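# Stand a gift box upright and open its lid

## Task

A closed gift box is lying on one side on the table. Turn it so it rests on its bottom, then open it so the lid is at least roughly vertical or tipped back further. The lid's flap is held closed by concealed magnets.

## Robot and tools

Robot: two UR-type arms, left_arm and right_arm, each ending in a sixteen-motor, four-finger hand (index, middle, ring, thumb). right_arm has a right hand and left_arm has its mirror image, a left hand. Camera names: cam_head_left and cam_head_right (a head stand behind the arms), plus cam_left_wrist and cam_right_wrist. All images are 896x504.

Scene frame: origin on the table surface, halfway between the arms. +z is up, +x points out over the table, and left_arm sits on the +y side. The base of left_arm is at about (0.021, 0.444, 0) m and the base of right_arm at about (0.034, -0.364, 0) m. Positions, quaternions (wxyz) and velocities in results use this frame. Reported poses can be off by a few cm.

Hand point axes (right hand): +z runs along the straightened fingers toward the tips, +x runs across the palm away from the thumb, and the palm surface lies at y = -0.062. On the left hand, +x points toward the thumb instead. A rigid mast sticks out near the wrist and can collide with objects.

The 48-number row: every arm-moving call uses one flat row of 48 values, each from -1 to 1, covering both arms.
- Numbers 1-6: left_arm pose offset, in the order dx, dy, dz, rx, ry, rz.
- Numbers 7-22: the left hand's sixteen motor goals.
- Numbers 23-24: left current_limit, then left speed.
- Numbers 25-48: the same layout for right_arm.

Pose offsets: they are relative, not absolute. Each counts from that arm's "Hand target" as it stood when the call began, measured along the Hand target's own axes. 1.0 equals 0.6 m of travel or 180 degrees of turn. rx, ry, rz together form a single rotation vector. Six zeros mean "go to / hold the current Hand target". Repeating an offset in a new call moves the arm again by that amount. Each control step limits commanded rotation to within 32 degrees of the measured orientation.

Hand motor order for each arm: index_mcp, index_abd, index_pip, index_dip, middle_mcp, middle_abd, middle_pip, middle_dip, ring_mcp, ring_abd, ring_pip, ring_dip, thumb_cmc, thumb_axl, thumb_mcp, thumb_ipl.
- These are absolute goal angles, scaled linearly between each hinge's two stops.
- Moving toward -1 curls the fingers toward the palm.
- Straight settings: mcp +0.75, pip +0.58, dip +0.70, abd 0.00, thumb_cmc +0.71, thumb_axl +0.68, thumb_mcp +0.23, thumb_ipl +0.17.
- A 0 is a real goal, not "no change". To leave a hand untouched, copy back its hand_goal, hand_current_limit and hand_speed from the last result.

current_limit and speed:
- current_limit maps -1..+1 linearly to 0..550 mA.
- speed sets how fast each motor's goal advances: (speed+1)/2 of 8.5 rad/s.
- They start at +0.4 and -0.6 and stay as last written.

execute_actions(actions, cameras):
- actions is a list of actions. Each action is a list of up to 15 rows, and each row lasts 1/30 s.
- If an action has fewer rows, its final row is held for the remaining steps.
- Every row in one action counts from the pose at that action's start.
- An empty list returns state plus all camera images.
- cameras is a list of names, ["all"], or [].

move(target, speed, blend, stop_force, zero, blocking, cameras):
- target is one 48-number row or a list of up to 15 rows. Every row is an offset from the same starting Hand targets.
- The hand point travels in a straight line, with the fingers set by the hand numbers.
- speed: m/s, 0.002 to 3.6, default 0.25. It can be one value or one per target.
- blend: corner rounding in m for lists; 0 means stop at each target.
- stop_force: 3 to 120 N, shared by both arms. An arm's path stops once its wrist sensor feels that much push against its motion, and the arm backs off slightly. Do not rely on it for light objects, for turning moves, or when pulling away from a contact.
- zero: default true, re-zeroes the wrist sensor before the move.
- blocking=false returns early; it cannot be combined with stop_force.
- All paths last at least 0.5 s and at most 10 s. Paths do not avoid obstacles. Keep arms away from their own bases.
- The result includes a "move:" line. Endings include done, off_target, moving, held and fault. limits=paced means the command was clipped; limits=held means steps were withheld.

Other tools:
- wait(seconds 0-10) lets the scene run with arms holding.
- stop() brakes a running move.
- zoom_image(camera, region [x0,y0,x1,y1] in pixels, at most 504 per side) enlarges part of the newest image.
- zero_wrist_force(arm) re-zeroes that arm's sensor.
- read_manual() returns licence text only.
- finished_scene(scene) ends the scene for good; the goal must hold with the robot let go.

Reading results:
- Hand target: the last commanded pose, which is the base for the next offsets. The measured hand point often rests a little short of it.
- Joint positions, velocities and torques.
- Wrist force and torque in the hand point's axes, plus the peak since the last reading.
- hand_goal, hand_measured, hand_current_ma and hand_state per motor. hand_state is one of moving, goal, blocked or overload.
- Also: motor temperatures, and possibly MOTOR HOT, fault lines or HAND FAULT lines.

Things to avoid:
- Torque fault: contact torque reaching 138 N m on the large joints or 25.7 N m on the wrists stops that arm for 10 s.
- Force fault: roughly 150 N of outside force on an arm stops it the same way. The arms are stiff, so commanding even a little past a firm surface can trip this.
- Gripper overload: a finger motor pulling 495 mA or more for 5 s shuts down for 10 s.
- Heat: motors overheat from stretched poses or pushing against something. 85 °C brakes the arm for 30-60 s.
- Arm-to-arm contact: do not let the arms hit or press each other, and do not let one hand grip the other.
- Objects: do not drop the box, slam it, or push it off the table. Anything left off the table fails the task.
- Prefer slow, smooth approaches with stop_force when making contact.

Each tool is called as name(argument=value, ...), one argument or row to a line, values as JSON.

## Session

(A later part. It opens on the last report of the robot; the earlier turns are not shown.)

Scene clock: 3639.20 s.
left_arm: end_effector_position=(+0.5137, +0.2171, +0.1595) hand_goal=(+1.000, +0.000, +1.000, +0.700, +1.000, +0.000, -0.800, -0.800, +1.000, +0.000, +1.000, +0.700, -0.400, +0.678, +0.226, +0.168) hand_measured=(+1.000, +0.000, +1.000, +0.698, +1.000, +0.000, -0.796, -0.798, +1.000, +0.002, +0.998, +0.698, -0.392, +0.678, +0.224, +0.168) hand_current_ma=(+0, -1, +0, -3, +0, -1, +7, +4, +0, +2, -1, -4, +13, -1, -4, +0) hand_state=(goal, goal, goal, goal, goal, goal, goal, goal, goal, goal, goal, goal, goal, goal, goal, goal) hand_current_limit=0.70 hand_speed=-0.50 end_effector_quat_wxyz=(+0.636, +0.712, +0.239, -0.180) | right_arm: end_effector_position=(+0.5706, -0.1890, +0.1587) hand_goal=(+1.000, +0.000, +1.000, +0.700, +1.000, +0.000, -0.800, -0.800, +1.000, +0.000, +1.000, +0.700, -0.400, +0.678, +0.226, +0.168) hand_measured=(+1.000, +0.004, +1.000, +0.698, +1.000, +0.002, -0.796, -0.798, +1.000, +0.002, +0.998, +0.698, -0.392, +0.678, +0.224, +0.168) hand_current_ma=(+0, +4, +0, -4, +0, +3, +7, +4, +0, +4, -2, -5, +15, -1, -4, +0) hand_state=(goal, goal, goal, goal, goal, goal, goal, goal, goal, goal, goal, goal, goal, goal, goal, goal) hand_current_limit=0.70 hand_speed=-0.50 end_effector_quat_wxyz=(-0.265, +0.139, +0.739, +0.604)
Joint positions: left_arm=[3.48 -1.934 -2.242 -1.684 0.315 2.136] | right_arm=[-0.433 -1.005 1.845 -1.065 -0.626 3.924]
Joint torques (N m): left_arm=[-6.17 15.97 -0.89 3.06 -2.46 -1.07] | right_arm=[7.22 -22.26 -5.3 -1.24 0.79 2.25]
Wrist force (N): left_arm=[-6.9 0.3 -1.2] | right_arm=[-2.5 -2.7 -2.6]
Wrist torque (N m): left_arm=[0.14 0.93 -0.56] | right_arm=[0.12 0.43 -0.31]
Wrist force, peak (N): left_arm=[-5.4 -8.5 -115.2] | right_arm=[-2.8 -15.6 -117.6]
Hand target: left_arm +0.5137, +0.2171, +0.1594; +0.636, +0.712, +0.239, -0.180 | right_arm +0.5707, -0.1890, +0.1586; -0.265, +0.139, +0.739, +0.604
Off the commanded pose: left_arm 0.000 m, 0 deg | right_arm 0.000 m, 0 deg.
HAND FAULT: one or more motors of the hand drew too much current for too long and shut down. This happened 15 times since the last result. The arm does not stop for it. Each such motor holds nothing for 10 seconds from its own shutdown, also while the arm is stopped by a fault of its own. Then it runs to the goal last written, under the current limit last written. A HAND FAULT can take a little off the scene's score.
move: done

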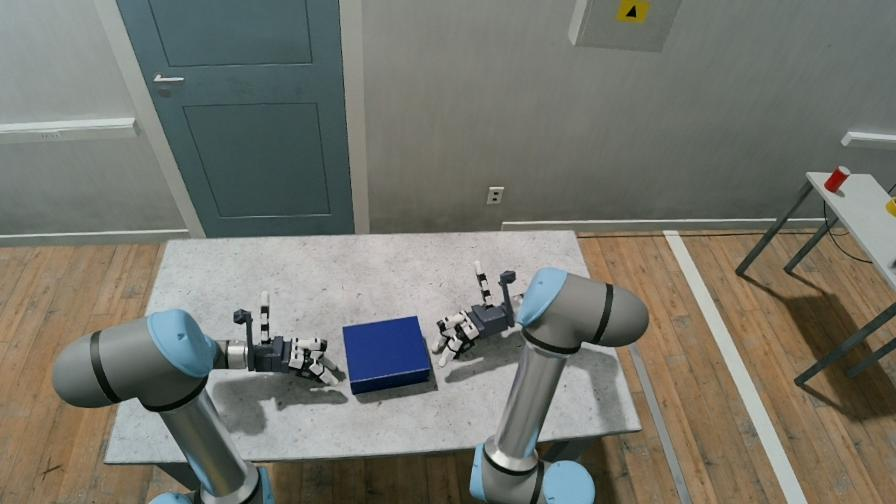

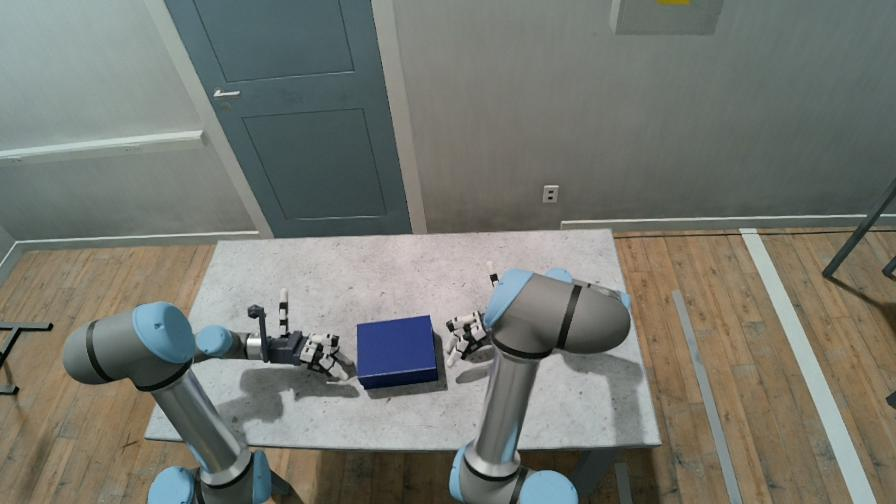

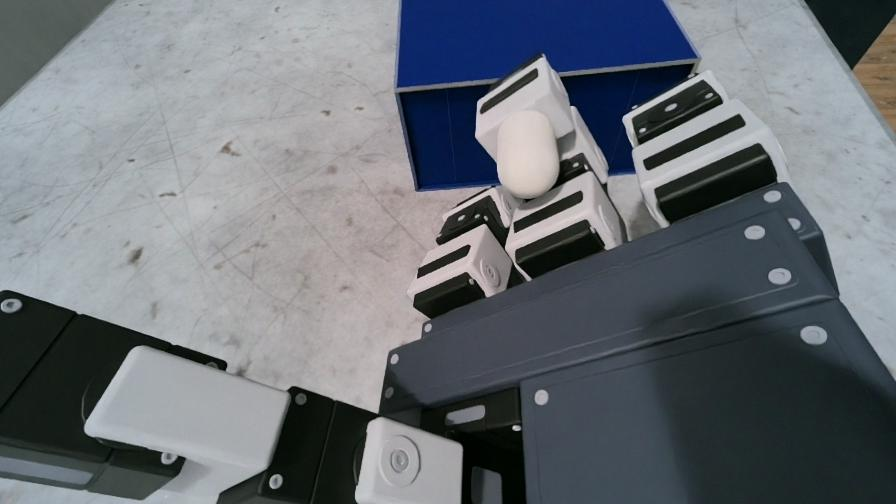

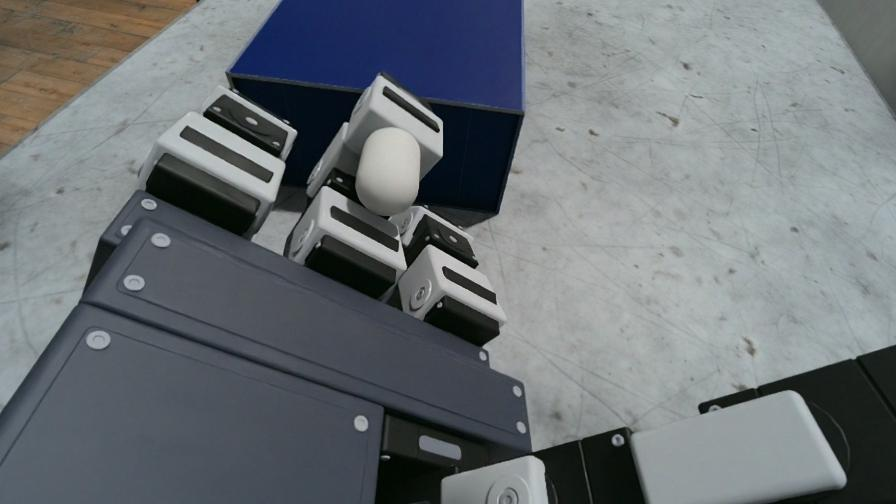

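move(
  target=[
    [0,0.0117,0.0741,0,0,0,1,0,1,0.7,1,0,-0.8,-0.8,1,0,1,0.7,-0.4,0.678,0.226,0.168,0.7,-0.5,0,0.0117,0.0741,0,0,0,1,0,1,0.7,1,0,-0.8,-0.8,1,0,1,0.7,-0.4,0.678,0.226,0.168,0.7,-0.5],
  ],
  speed=0.02,
  stop_force=15,
  cameras=["all"],
)

Scene clock: 3688.63 s.
left_arm: end_effector_position=(+0.5181, +0.1846, +0.1596) hand_goal=(+1.000, +0.000, +1.000, +0.700, +1.000, +0.000, -0.800, -0.800, +1.000, +0.000, +1.000, +0.700, -0.400, +0.678, +0.226, +0.168) hand_measured=(+1.000, -0.016, +1.000, +0.720, +1.000, +0.000, -0.796, -0.798, +1.000, -0.012, +1.000, +0.720, -0.392, +0.678, +0.224, +0.168) hand_current_ma=(+0, -28, +0, +49, +0, -1, +7, +4, +0, -22, +0, +49, +13, -1, -4, +0) hand_state=(goal, goal, goal, blocked, goal, goal, goal, goal, goal, goal, goal, blocked, goal, goal, goal, goal) hand_current_limit=0.70 hand_speed=-0.50 end_effector_quat_wxyz=(+0.636, +0.711, +0.239, -0.180) | right_arm: end_effector_position=(+0.5662, -0.1567, +0.1586) hand_goal=(+1.000, +0.000, +1.000, +0.700, +1.000, +0.000, -0.800, -0.800, +1.000, +0.000, +1.000, +0.700, -0.400, +0.678, +0.226, +0.168) hand_measured=(+1.000, -0.010, +1.000, +0.720, +1.000, +0.002, -0.796, -0.798, +1.000, -0.010, +1.000, +0.718, -0.392, +0.678, +0.224, +0.168) hand_current_ma=(+0, -17, +0, +53, +0, +3, +7, +4, +0, -18, +0, +48, +15, -1, -4, +0) hand_state=(goal, goal, goal, blocked, goal, goal, goal, goal, goal, goal, goal, goal, goal, goal, goal, goal) hand_current_limit=0.70 hand_speed=-0.50 end_effector_quat_wxyz=(-0.265, +0.139, +0.739, +0.604)
Joint positions: left_arm=[3.398 -1.941 -2.26 -1.526 0.242 2] | right_arm=[-0.377 -1.02 1.876 -1.1 -0.57 3.947]
Joint torques (N m): left_arm=[5.92 42.44 20.88 -0.61 0.08 1.76] | right_arm=[-4.25 -20.89 -24.14 2.49 -2.38 -1.93]
Wrist force (N): left_arm=[-7.5 -0.8 -3.9] | right_arm=[-1.9 -2.2 -6.1]
Wrist torque (N m): left_arm=[0.55 0.73 -0.87] | right_arm=[0.60 0.57 -0.05]
Wrist force, peak (N): left_arm=[-9.0 5.0 -19.4] | right_arm=[-0.7 3.4 -21.2]
Hand target: left_arm +0.5181, +0.1846, +0.1596; +0.636, +0.711, +0.239, -0.180 (not the last commanded pose) | right_arm +0.5662, -0.1567, +0.1586; -0.265, +0.139, +0.739, +0.604 (not the last commanded pose)
Off the commanded pose: left_arm 0.012 m, 0 deg | right_arm 0.012 m, 0 deg.
move: contact (left_arm, right_arm)

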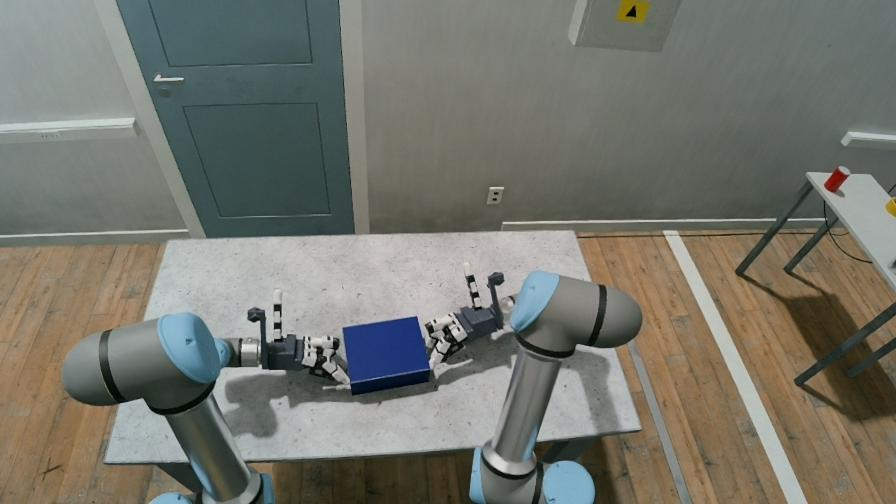

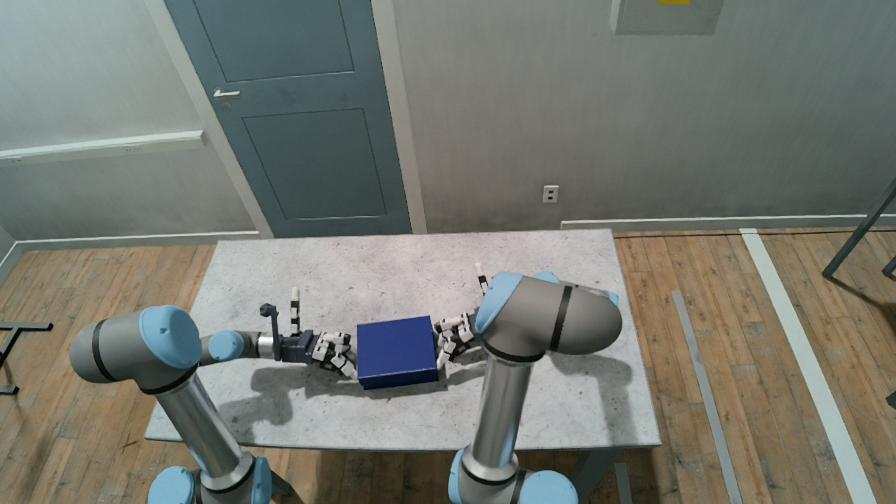

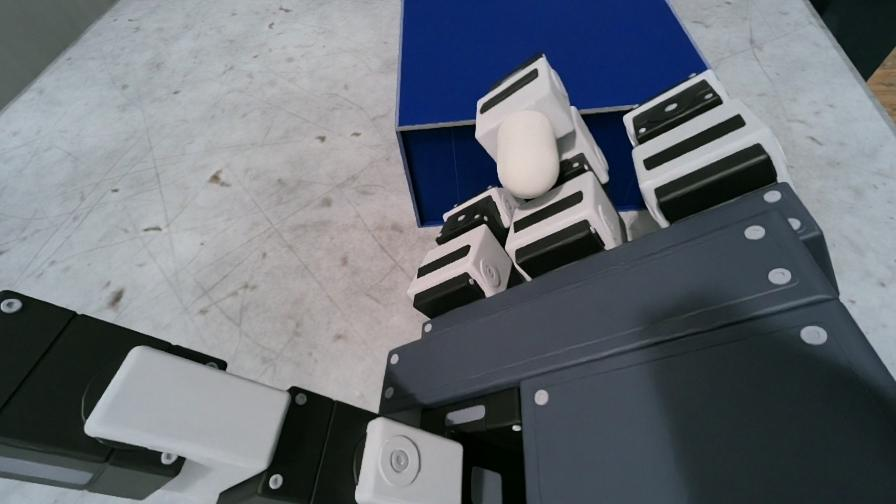

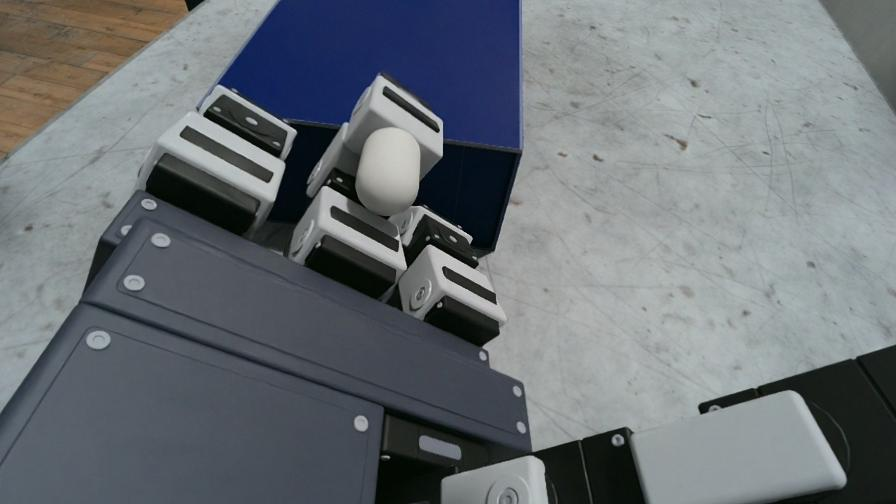

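move(
  target=[
    [0.0149,0.0005,0.0016,0,-0.0026,-0.0165,1,0,1,0.7,1,0,-0.8,-0.8,1,0,1,0.7,-0.4,0.678,0.226,0.168,0.7,-0.5,-0.0149,0.0005,0.0016,0,0.0026,0.0165,1,0,1,0.7,1,0,-0.8,-0.8,1,0,1,0.7,-0.4,0.678,0.226,0.168,0.7,-0.5],
    [0.0289,0.0015,0.0023,0,-0.0052,-0.0329,1,0,1,0.7,1,0,-0.8,-0.8,1,0,1,0.7,-0.4,0.678,0.226,0.168,0.7,-0.5,-0.0289,0.0015,0.0023,0,0.0052,0.0329,1,0,1,0.7,1,0,-0.8,-0.8,1,0,1,0.7,-0.4,0.678,0.226,0.168,0.7,-0.5],
  ],
  speed=0.02,
  blend=0.003,
  cameras=["cam_left_wrist","cam_right_wrist"],
)

Scene clock: 3748.87 s.
left_arm: end_effector_position=(+0.5329, +0.1851, +0.1505) hand_goal=(+1.000, +0.000, +1.000, +0.700, +1.000, +0.000, -0.800, -0.800, +1.000, +0.000, +1.000, +0.700, -0.400, +0.678, +0.226, +0.168) hand_measured=(+1.000, -0.028, +1.000, +0.732, +1.000, +0.000, -0.796, -0.798, +1.000, -0.010, +1.000, +0.744, -0.392, +0.678, +0.224, +0.168) hand_current_ma=(+0, -61, +0, +90, +0, -1, +7, +4, +1, -16, +0, +127, +13, -1, -4, +0) hand_state=(goal, blocked, goal, blocked, goal, goal, goal, goal, goal, goal, goal, blocked, goal, goal, goal, goal) hand_current_limit=0.70 hand_speed=-0.50 end_effector_quat_wxyz=(+0.628, +0.697, +0.270, -0.218) | right_arm: end_effector_position=(+0.5805, -0.1532, +0.1495) hand_goal=(+1.000, +0.000, +1.000, +0.700, +1.000, +0.000, -0.800, -0.800, +1.000, +0.000, +1.000, +0.700, -0.400, +0.678, +0.226, +0.168) hand_measured=(+1.000, -0.024, +1.000, +0.734, +1.000, +0.002, -0.796, -0.798, +1.000, -0.006, +1.000, +0.742, -0.392, +0.678, +0.224, +0.168) hand_current_ma=(+0, -52, +1, +96, +0, +3, +7, +4, +1, -11, +0, +126, +15, -1, -4, +0) hand_state=(goal, blocked, goal, blocked, goal, goal, goal, goal, goal, goal, goal, blocked, goal, goal, goal, goal) hand_current_limit=0.70 hand_speed=-0.50 end_effector_quat_wxyz=(-0.301, +0.172, +0.728, +0.591)
Joint positions: left_arm=[3.391 -1.971 -2.215 -1.589 0.242 1.942] | right_arm=[-0.363 -0.991 1.836 -1.071 -0.568 4.037]
Joint torques (N m): left_arm=[-13.06 15.33 17.08 -2.24 0.8 -1.36] | right_arm=[16.46 -19.43 -18.86 4.05 3.33 2.53]
Wrist force (N): left_arm=[-7.8 2.7 -19.5] | right_arm=[-1.7 0.9 -21.0]
Wrist torque (N m): left_arm=[2.61 0.83 -0.34] | right_arm=[2.58 0.41 -0.48]
Wrist force, peak (N): left_arm=[-8.6 6.9 -19.0] | right_arm=[-1.1 2.1 -21.5]
Hand target: left_arm +0.5330, +0.1851, +0.1504; +0.628, +0.697, +0.270, -0.218 | right_arm +0.5806, -0.1532, +0.1495; -0.302, +0.172, +0.728, +0.591
Off the commanded pose: left_arm 0.000 m, 0 deg | right_arm 0.000 m, 0 deg.
move: done
Images, in order (width x height): cam_left_wrist 896x504, cam_right_wrist 896x504.

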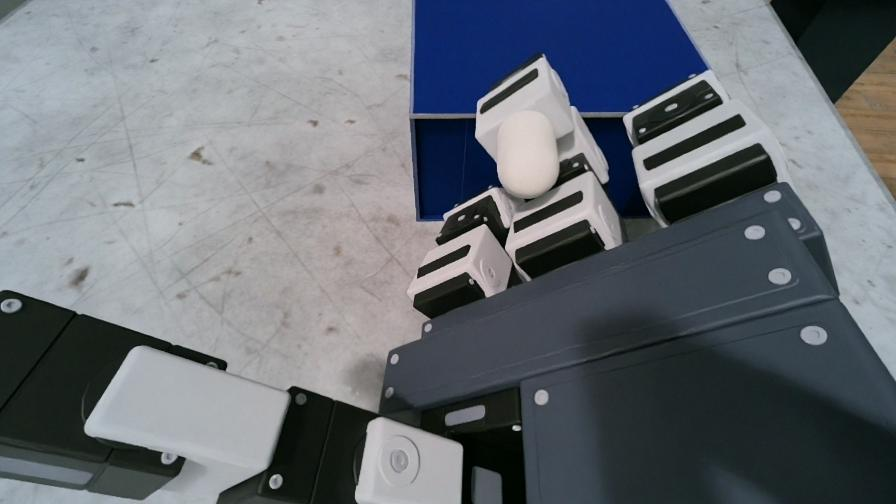

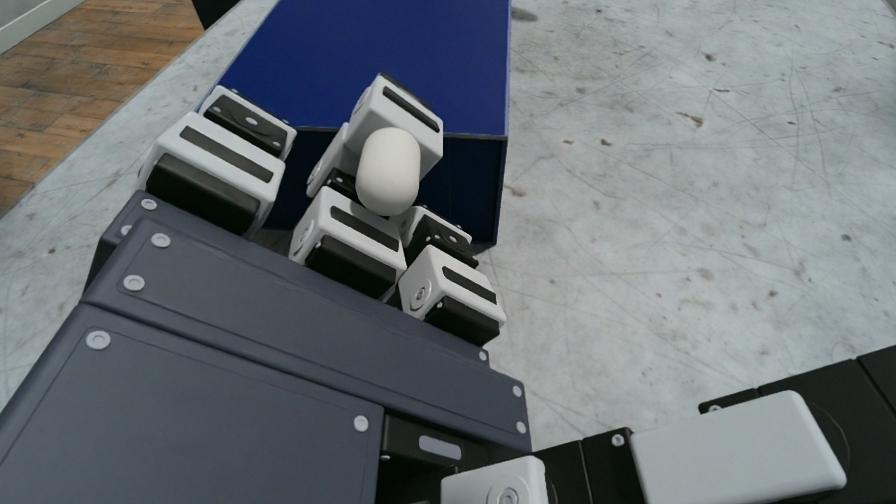

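move(
  target=[
    [0.014,0.002,0.0017,0,-0.0026,-0.0165,1,0,1,0.7,1,0,-0.8,-0.8,1,0,1,0.7,-0.4,0.678,0.226,0.168,0.9,-0.5,-0.014,0.002,0.0017,0,0.0026,0.0165,1,0,1,0.7,1,0,-0.8,-0.8,1,0,1,0.7,-0.4,0.678,0.226,0.168,0.9,-0.5],
    [0.028,0.0027,0.0015,0,-0.0052,-0.0329,1,0,1,0.7,1,0,-0.8,-0.8,1,0,1,0.7,-0.4,0.678,0.226,0.168,0.9,-0.5,-0.028,0.0027,0.0015,0,0.0052,0.0329,1,0,1,0.7,1,0,-0.8,-0.8,1,0,1,0.7,-0.4,0.678,0.226,0.168,0.9,-0.5],
  ],
  speed=0.02,
  blend=0.003,
  cameras=["cam_head_right","cam_left_wrist","cam_right_wrist"],
)

Scene clock: 3771.43 s.
left_arm: end_effector_position=(+0.5467, +0.1858, +0.1408) hand_goal=(+1.000, +0.000, +1.000, +0.700, +1.000, +0.000, -0.800, -0.800, +1.000, +0.000, +1.000, +0.700, -0.400, +0.678, +0.226, +0.168) hand_measured=(+1.000, -0.036, +1.000, +0.754, +1.000, +0.000, -0.796, -0.798, +1.002, -0.006, +1.000, +0.766, -0.392, +0.678, +0.224, +0.168) hand_current_ma=(+1, -87, +1, +167, +0, -1, +6, +4, +2, -10, +1, +216, +13, -1, -4, +0) hand_state=(goal, blocked, goal, blocked, goal, goal, goal, goal, goal, goal, goal, blocked, goal, goal, goal, goal) hand_current_limit=0.90 hand_speed=-0.50 end_effector_quat_wxyz=(+0.618, +0.680, +0.301, -0.256) | right_arm: end_effector_position=(+0.5940, -0.1501, +0.1398) hand_goal=(+1.000, +0.000, +1.000, +0.700, +1.000, +0.000, -0.800, -0.800, +1.000, +0.000, +1.000, +0.700, -0.400, +0.678, +0.226, +0.168) hand_measured=(+1.000, -0.032, +1.000, +0.756, +1.000, +0.002, -0.796, -0.798, +1.002, -0.006, +1.000, +0.764, -0.392, +0.678, +0.224, +0.168) hand_current_ma=(+1, -78, +1, +183, +0, +3, +6, +4, +2, -10, +1, +217, +15, -1, -4, +0) hand_state=(goal, blocked, goal, blocked, goal, goal, goal, goal, goal, goal, goal, blocked, goal, goal, goal, goal) hand_current_limit=0.90 hand_speed=-0.50 end_effector_quat_wxyz=(-0.338, +0.205, +0.716, +0.576)
Joint positions: left_arm=[3.385 -2.001 -2.169 -1.658 0.243 1.89] | right_arm=[-0.352 -0.961 1.795 -1.039 -0.566 4.124]
Joint torques (N m): left_arm=[-14.78 18.16 16.82 -2.63 -0.34 -1.52] | right_arm=[18.48 -19.96 -17.21 4.4 -1.17 2.63]
Wrist force (N): left_arm=[-7.9 0.2 -23.5] | right_arm=[-1.0 -0.3 -24.8]
Wrist torque (N m): left_arm=[3.43 0.79 -0.05] | right_arm=[3.28 0.52 -0.49]
Wrist force, peak (N): left_arm=[-8.8 2.8 -24.9] | right_arm=[-0.6 1.2 -27.0]
Hand target: left_arm +0.5468, +0.1859, +0.1407; +0.618, +0.680, +0.301, -0.256 | right_arm +0.5941, -0.1501, +0.1398; -0.338, +0.205, +0.716, +0.576
Off the commanded pose: left_arm 0.000 m, 0 deg | right_arm 0.000 m, 0 deg.
move: done
Images, in order (width x height): cam_head_right 896x504, cam_left_wrist 896x504, cam_right_wrist 896x504.

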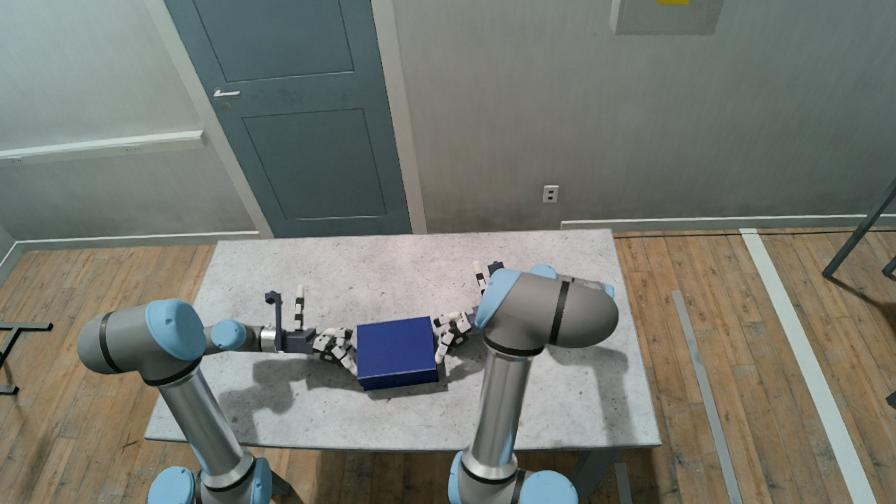

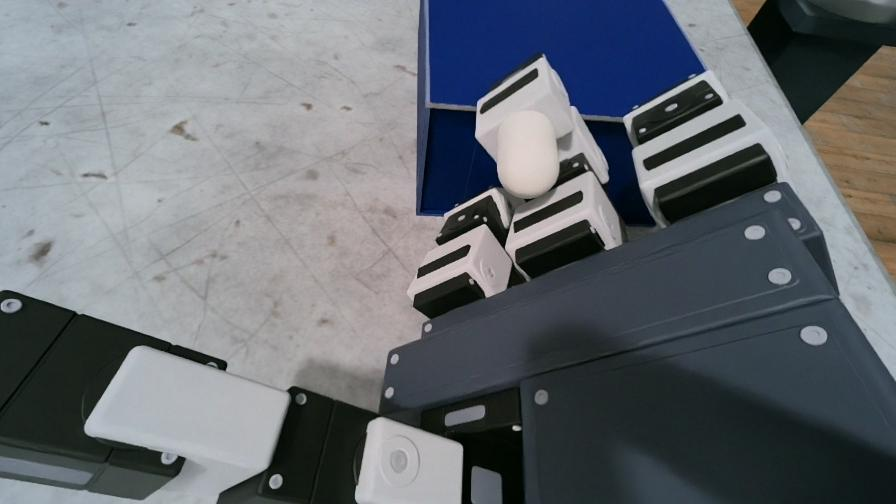

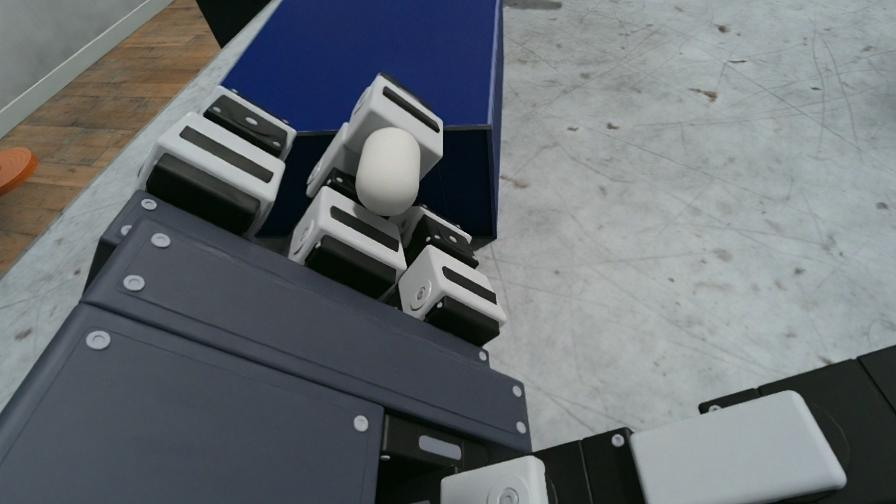

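zoom_image(
  camera="cam_head_right",
  region=[310, 290, 510, 420],
)

zoom_image(
  camera="cam_left_wrist",
  region=[400, 40, 760, 260],
)

Scaled by 2.520 from the camera's 896x504 image, which has a finer 1280x720 frame.

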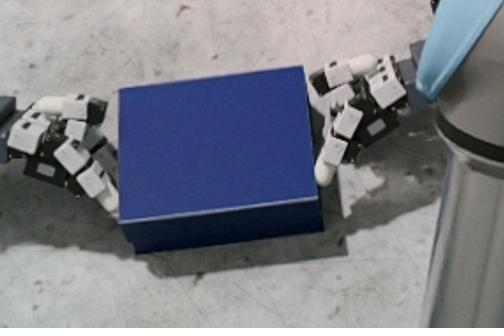

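Scaled by 1.400 from the camera's 896x504 image, which has a finer 1280x720 frame.

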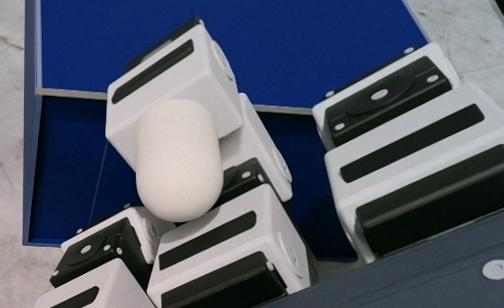

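move(
  target=[
    [0,0,0,0,0,0,1,0,1,0.55,1,0,-0.8,-0.8,1,0,1,0.65,-0.4,0.678,0.226,0.168,0.79,-0.5,0,0,0,0,0,0,1,0,1,0.55,1,0,-0.8,-0.8,1,0,1,0.65,-0.4,0.678,0.226,0.168,0.79,-0.5],
    [0.0187,0.0023,0.0017,0,-0.0035,-0.0219,1,0,1,0.55,1,0,-0.8,-0.8,1,0,1,0.65,-0.4,0.678,0.226,0.168,0.79,-0.5,-0.0187,0.0023,0.0017,0,0.0035,0.0219,1,0,1,0.55,1,0,-0.8,-0.8,1,0,1,0.65,-0.4,0.678,0.226,0.168,0.79,-0.5],
    [0.0373,0.0031,0.0017,0,-0.0069,-0.0439,1,0,1,0.55,1,0,-0.8,-0.8,1,0,1,0.65,-0.4,0.678,0.226,0.168,0.79,-0.5,-0.0373,0.0031,0.0017,0,0.0069,0.0439,1,0,1,0.55,1,0,-0.8,-0.8,1,0,1,0.65,-0.4,0.678,0.226,0.168,0.79,-0.5],
  ],
  speed=0.02,
  blend=[0,0.003,0],
  cameras=["cam_head_right","cam_head_left","cam_left_wrist","cam_right_wrist"],
)

zoom_image(
  camera="cam_head_right",
  region=[310, 290, 510, 420],
)

zoom_image(
  camera="cam_head_left",
  region=[290, 290, 490, 420],
)

Scene clock: 3838.83 s.
left_arm: end_effector_position=(+0.5635, +0.1868, +0.1258) hand_goal=(+1.000, +0.000, +1.000, +0.550, +1.000, +0.000, -0.800, -0.800, +1.000, +0.000, +1.000, +0.650, -0.400, +0.678, +0.226, +0.168) hand_measured=(+1.002, -0.112, +1.002, +0.748, +1.000, +0.000, -0.796, -0.798, +1.002, -0.066, +1.002, +0.770, -0.392, +0.678, +0.224, +0.168) hand_current_ma=(+2, -355, +2, +492, +0, -1, +6, +4, +5, -179, +2, +462, +13, -1, -4, +0) hand_state=(goal, blocked, goal, blocked, goal, goal, goal, goal, goal, blocked, goal, blocked, goal, goal, goal, goal) hand_current_limit=0.79 hand_speed=-0.50 end_effector_quat_wxyz=(+0.602, +0.655, +0.340, -0.305) | right_arm: end_effector_position=(+0.6105, -0.1466, +0.1249) hand_goal=(+1.000, +0.000, +1.000, +0.550, +1.000, +0.000, -0.800, -0.800, +1.000, +0.000, +1.000, +0.650, -0.400, +0.678, +0.226, +0.168) hand_measured=(+1.002, -0.106, +1.002, +0.752, +1.000, +0.002, -0.796, -0.798, +1.002, -0.066, +1.002, +0.772, -0.392, +0.678, +0.224, +0.168) hand_current_ma=(+3, -339, +3, +492, +0, +3, +6, +4, +5, -188, +2, +484, +15, -1, -4, +0) hand_state=(goal, blocked, goal, blocked, goal, goal, goal, goal, goal, blocked, goal, blocked, goal, goal, goal, goal) hand_current_limit=0.79 hand_speed=-0.50 end_effector_quat_wxyz=(-0.384, +0.247, +0.697, +0.553)
Joint positions: left_arm=[3.379 -2.045 -2.109 -1.751 0.243 1.825] | right_arm=[-0.338 -0.92 1.741 -0.996 -0.564 4.238]
Joint torques (N m): left_arm=[-23.79 16.15 14.34 -3.67 -1.49 -2.13] | right_arm=[28.73 -18.9 -12.42 5.41 5.4 2.99]
Wrist force (N): left_arm=[-11.9 1.5 -42.6] | right_arm=[3.5 1.3 -45.6]
Wrist torque (N m): left_arm=[6.24 0.28 -0.08] | right_arm=[6.21 1.11 -0.37]
Wrist force, peak (N): left_arm=[-11.7 1.7 -43.7] | right_arm=[3.2 1.6 -46.6]
Hand target: left_arm +0.5636, +0.1868, +0.1258; +0.602, +0.655, +0.340, -0.305 | right_arm +0.6105, -0.1465, +0.1248; -0.384, +0.247, +0.697, +0.553
Off the commanded pose: left_arm 0.000 m, 0 deg | right_arm 0.000 m, 0 deg.
move: done

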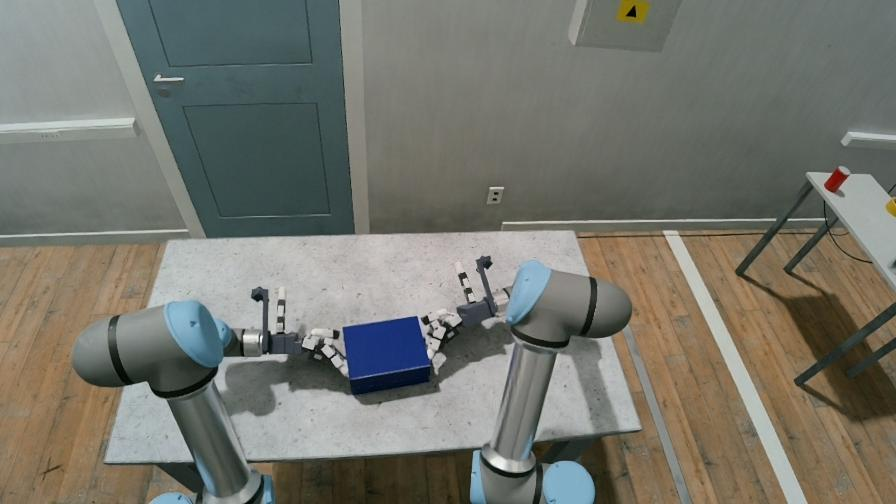

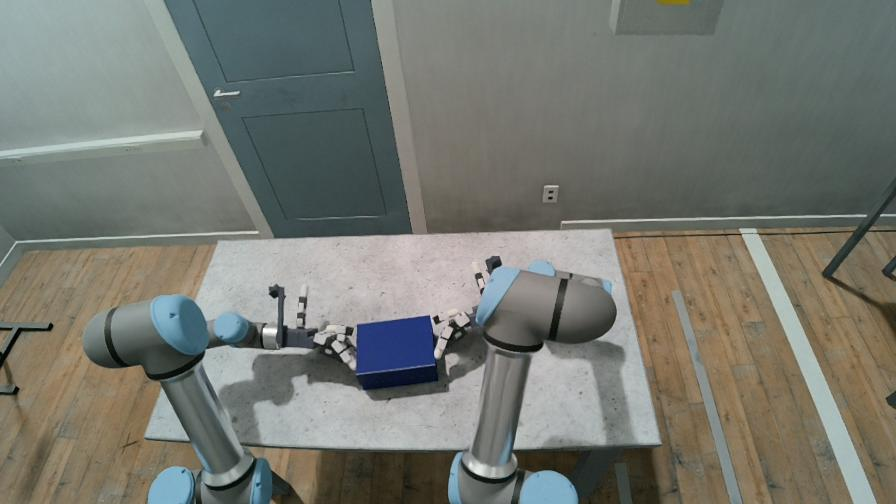

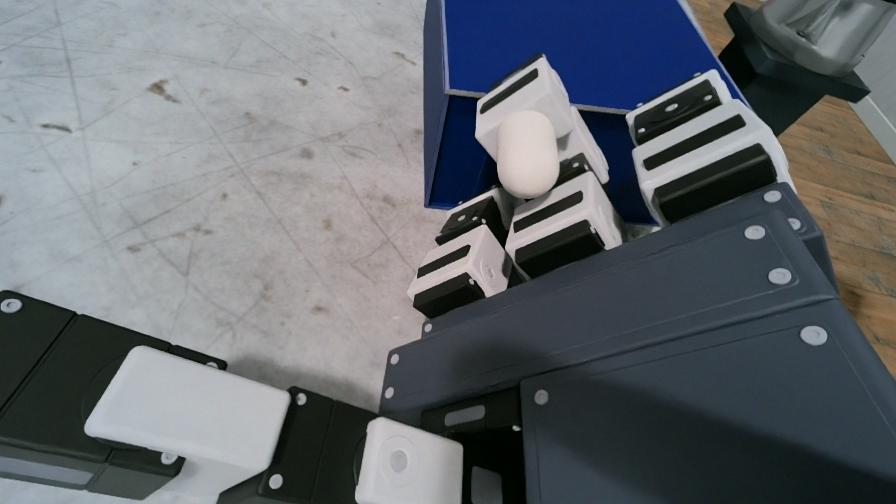

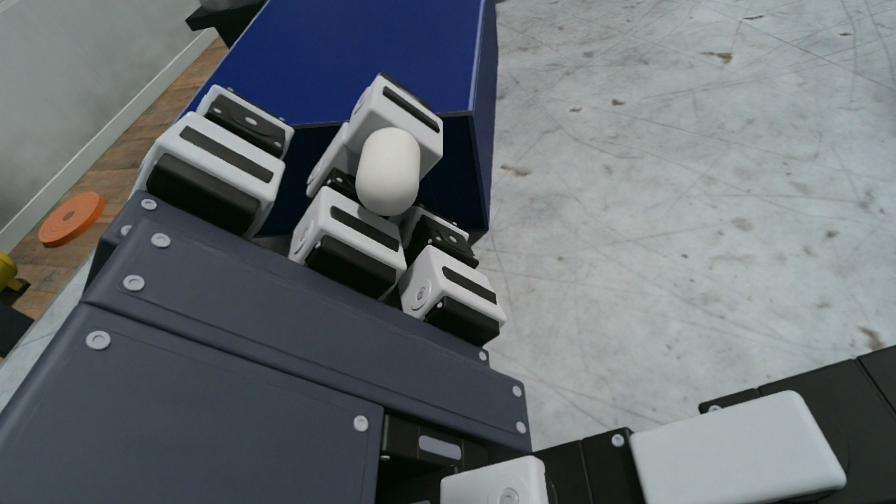

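Scaled by 2.520 from the camera's 896x504 image, which has a finer 1280x720 frame.

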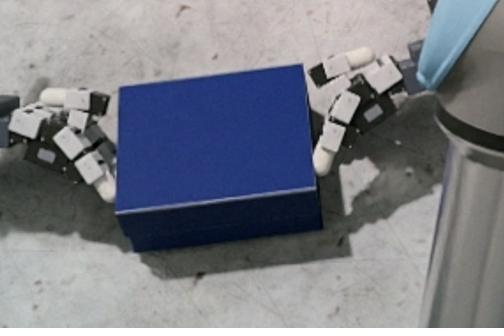

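Scaled by 2.520 from the camera's 896x504 image, which has a finer 1280x720 frame.

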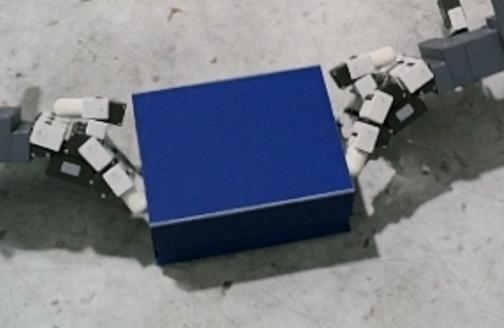

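move(
  target=[
    [0,-0.0082,-0.0519,0,0,0,1,0,1,0.7,1,0,-0.8,-0.8,1,0,1,0.7,-0.4,0.678,0.226,0.168,0.6,-0.5,0,-0.0082,-0.0519,0,0,0,1,0,1,0.7,1,0,-0.8,-0.8,1,0,1,0.7,-0.4,0.678,0.226,0.168,0.6,-0.5],
    [-0.0915,-0.0204,-0.05,0.0448,-0.0282,0.1227,1,0,1,1,1,0,-0.8,-0.8,1,0,1,0.7,-0.4,0.678,0.226,0.168,0.6,-0.5,0.0915,-0.0204,-0.05,0.0448,0.0282,-0.1227,1,0,1,1,1,0,-0.8,-0.8,1,0,1,0.7,-0.4,0.678,0.226,0.168,0.6,-0.5],
  ],
  speed=0.06,
  cameras=["all"],
)

Scene clock: 3949.53 s.
left_arm: end_effector_position=(+0.5214, +0.2129, +0.1658) hand_goal=(+1.000, +0.000, +1.000, +1.000, +1.000, +0.000, -0.800, -0.800, +1.000, +0.000, +1.000, +0.700, -0.400, +0.678, +0.226, +0.168) hand_measured=(+1.000, +0.000, +1.000, +0.998, +1.000, +0.000, -0.796, -0.798, +1.000, +0.008, +1.000, +0.704, -0.392, +0.678, +0.224, +0.168) hand_current_ma=(+0, +0, +0, -4, +0, -1, +6, +4, +0, +14, +0, +5, +13, -1, -4, +0) hand_state=(goal, goal, goal, goal, goal, goal, goal, goal, goal, goal, goal, goal, goal, goal, goal, goal) hand_current_limit=0.60 hand_speed=-0.50 end_effector_quat_wxyz=(+0.616, +0.734, +0.160, -0.236) | right_arm: end_effector_position=(+0.5770, -0.1830, +0.1649) hand_goal=(+1.000, +0.000, +1.000, +1.000, +1.000, +0.000, -0.800, -0.800, +1.000, +0.000, +1.000, +0.700, -0.400, +0.678, +0.226, +0.168) hand_measured=(+1.000, +0.000, +1.000, +0.998, +1.000, +0.002, -0.796, -0.798, +1.000, +0.006, +1.000, +0.704, -0.392, +0.678, +0.224, +0.168) hand_current_ma=(+0, +0, +0, -5, +0, +3, +6, +4, +0, +10, +0, +6, +15, -1, -4, +0) hand_state=(goal, goal, goal, goal, goal, goal, goal, goal, goal, goal, goal, goal, goal, goal, goal, goal) hand_current_limit=0.60 hand_speed=-0.50 end_effector_quat_wxyz=(-0.318, +0.058, +0.750, +0.577)
Joint positions: left_arm=[3.453 -2.024 -2.037 -1.939 0.478 2.308] | right_arm=[-0.381 -0.915 1.654 -0.93 -0.771 3.86]
Joint torques (N m): left_arm=[-6.47 48.02 21.83 -2.21 0.99 1.83] | right_arm=[6.65 -51.61 -26.07 2.78 -2.7 -1.85]
Wrist force (N): left_arm=[-7.0 0.7 -1.2] | right_arm=[-2.8 -2.3 -2.8]
Wrist torque (N m): left_arm=[0.13 0.93 -0.75] | right_arm=[0.16 0.46 -0.19]
Wrist force, peak (N): left_arm=[-12.1 1.7 -43.0] | right_arm=[3.7 1.7 -46.0]
Hand target: left_arm +0.5214, +0.2129, +0.1658; +0.616, +0.734, +0.160, -0.236 | right_arm +0.5770, -0.1830, +0.1649; -0.318, +0.058, +0.750, +0.577
Off the commanded pose: left_arm 0.000 m, 0 deg | right_arm 0.000 m, 0 deg.
move: done

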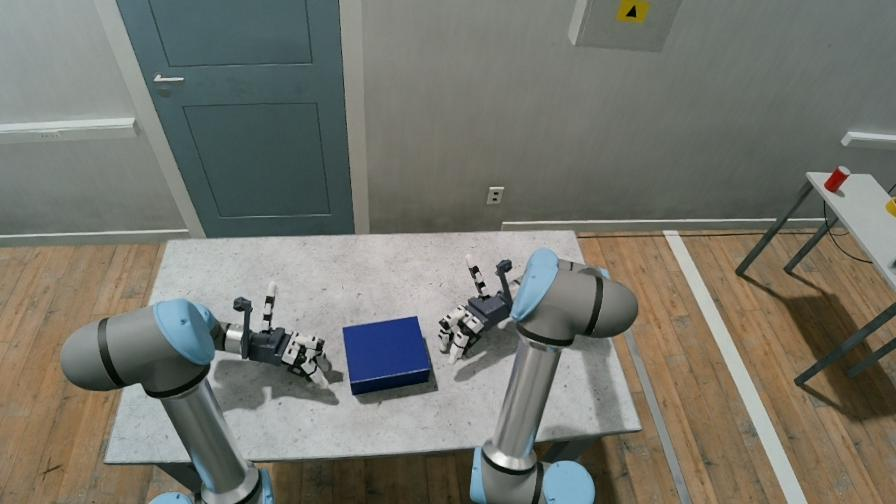

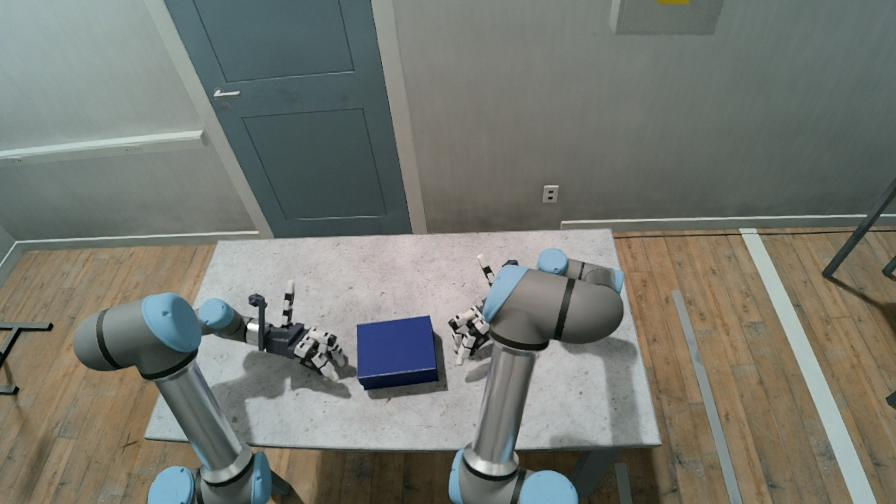

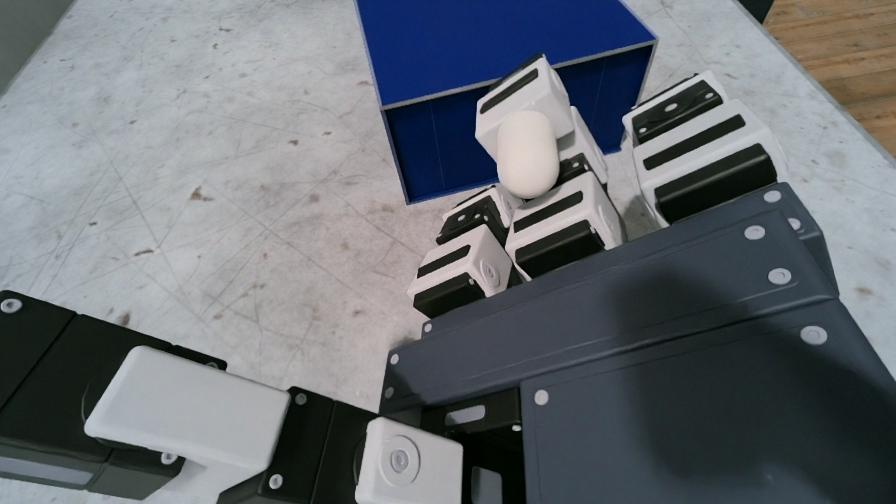

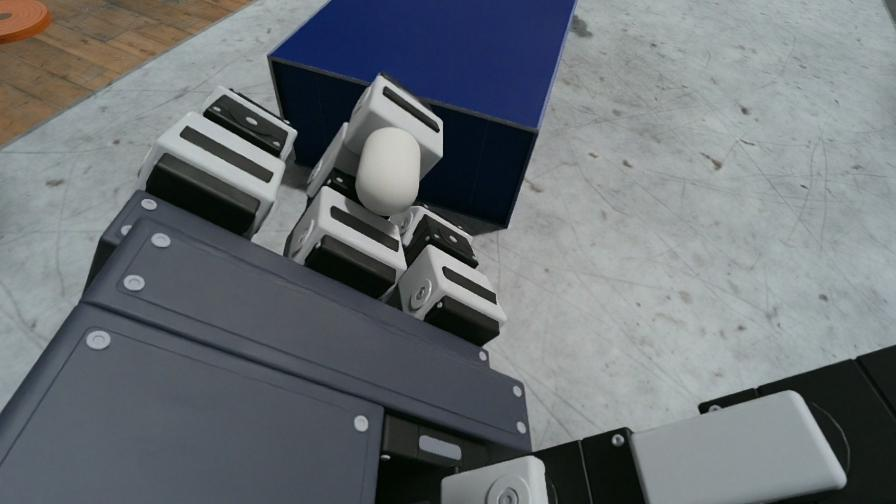

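move(
  target=[
    [0.0157,0.0189,0.0796,0,0,0,1,0,1,1,1,0,-0.8,-0.8,1,0,1,0.7,-0.4,0.678,0.226,0.168,0.6,-0.5,-0.0157,0.0189,0.0796,0,0,0,1,0,1,1,1,0,-0.8,-0.8,1,0,1,0.7,-0.4,0.678,0.226,0.168,0.6,-0.5],
  ],
  speed=0.02,
  stop_force=15,
  cameras=["all"],
)

zoom_image(
  camera="cam_head_right",
  region=[310, 290, 510, 420],
)

Scene clock: 3968.50 s.
left_arm: end_effector_position=(+0.5281, +0.1635, +0.1639) hand_goal=(+1.000, +0.000, +1.000, +1.000, +1.000, +0.000, -0.800, -0.800, +1.000, +0.000, +1.000, +0.700, -0.400, +0.678, +0.226, +0.168) hand_measured=(+1.000, +0.000, +1.000, +0.998, +1.000, +0.000, -0.796, -0.798, +1.000, +0.008, +1.000, +0.704, -0.392, +0.678, +0.224, +0.168) hand_current_ma=(+0, +0, +0, -4, +0, -1, +6, +4, +0, +14, +0, +5, +13, -1, -4, +0) hand_state=(goal, goal, goal, goal, goal, goal, goal, goal, goal, goal, goal, goal, goal, goal, goal, goal) hand_current_limit=0.60 hand_speed=-0.50 end_effector_quat_wxyz=(+0.616, +0.734, +0.160, -0.236) | right_arm: end_effector_position=(+0.5699, -0.1336, +0.1629) hand_goal=(+1.000, +0.000, +1.000, +1.000, +1.000, +0.000, -0.800, -0.800, +1.000, +0.000, +1.000, +0.700, -0.400, +0.678, +0.226, +0.168) hand_measured=(+1.000, +0.000, +1.000, +0.998, +1.000, +0.002, -0.796, -0.798, +1.000, +0.006, +1.000, +0.704, -0.392, +0.678, +0.224, +0.168) hand_current_ma=(+0, +0, +0, -5, +0, +3, +6, +4, +0, +10, +0, +6, +15, -1, -4, +0) hand_state=(goal, goal, goal, goal, goal, goal, goal, goal, goal, goal, goal, goal, goal, goal, goal, goal) hand_current_limit=0.60 hand_speed=-0.50 end_effector_quat_wxyz=(-0.318, +0.058, +0.750, +0.577)
Joint positions: left_arm=[3.344 -2.035 -2.035 -1.855 0.375 2.225] | right_arm=[-0.301 -0.932 1.694 -0.972 -0.692 3.884]
Joint torques (N m): left_arm=[-6.69 22.57 16.31 2.56 -2.23 -1.04] | right_arm=[6.96 -50.91 -6.95 -1.11 3.27 2.15]
Wrist force (N): left_arm=[-7.1 0.4 -1.4] | right_arm=[-3.1 -2.5 -2.7]
Wrist torque (N m): left_arm=[0.14 0.92 -0.57] | right_arm=[0.13 0.47 -0.29]
Wrist force, peak (N): left_arm=[-7.5 0.4 -1.3] | right_arm=[-3.2 -2.8 -2.7]
Hand target: left_arm +0.5281, +0.1634, +0.1639; +0.616, +0.734, +0.160, -0.236 | right_arm +0.5699, -0.1336, +0.1629; -0.318, +0.058, +0.750, +0.577
Off the commanded pose: left_arm 0.000 m, 0 deg | right_arm 0.000 m, 0 deg.
move: done

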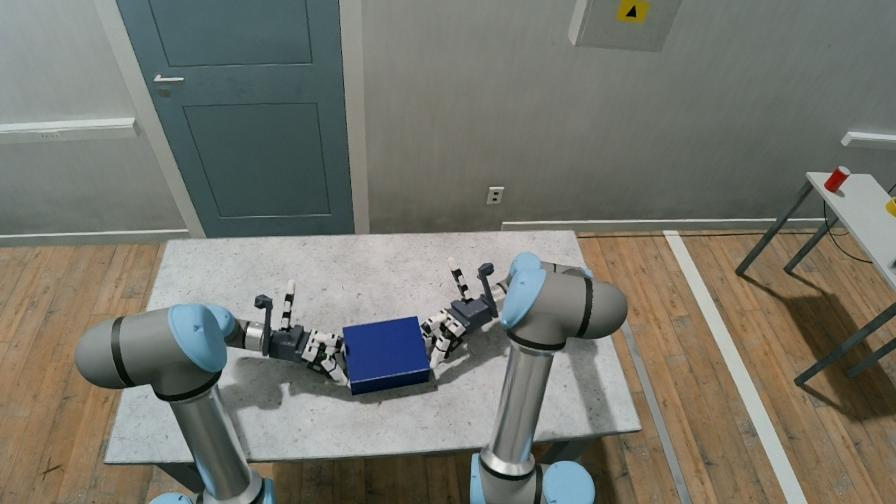

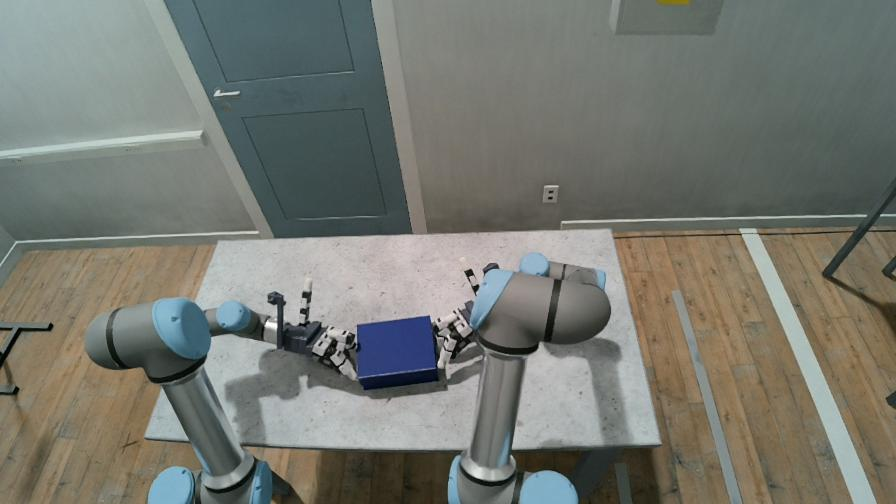

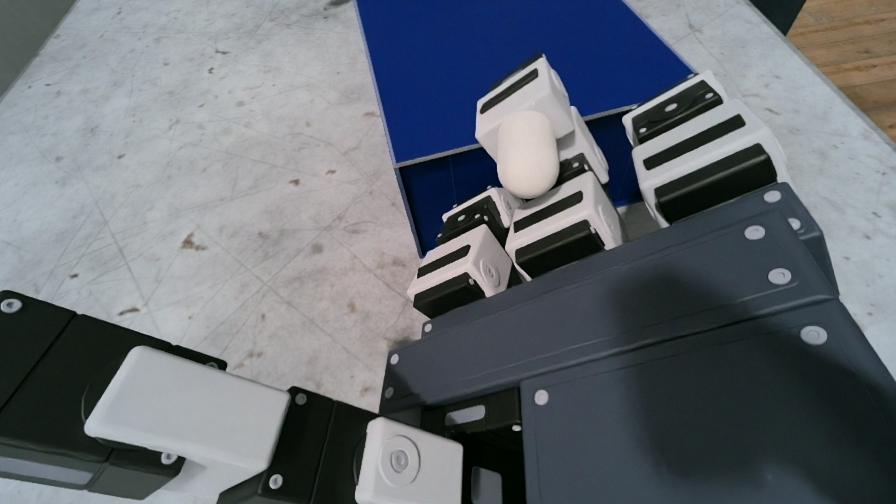

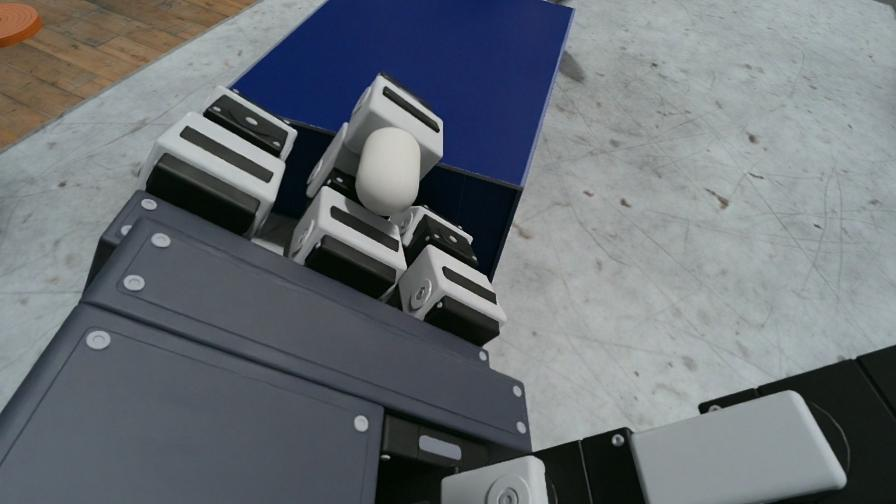

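Scaled by 2.520 from the camera's 896x504 image, which has a finer 1280x720 frame.

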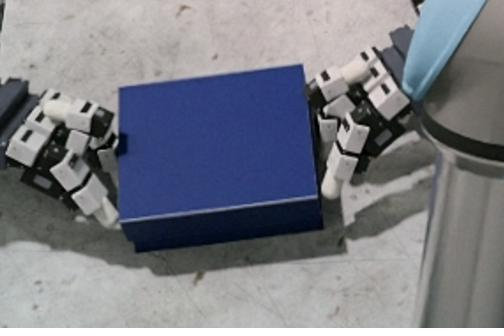

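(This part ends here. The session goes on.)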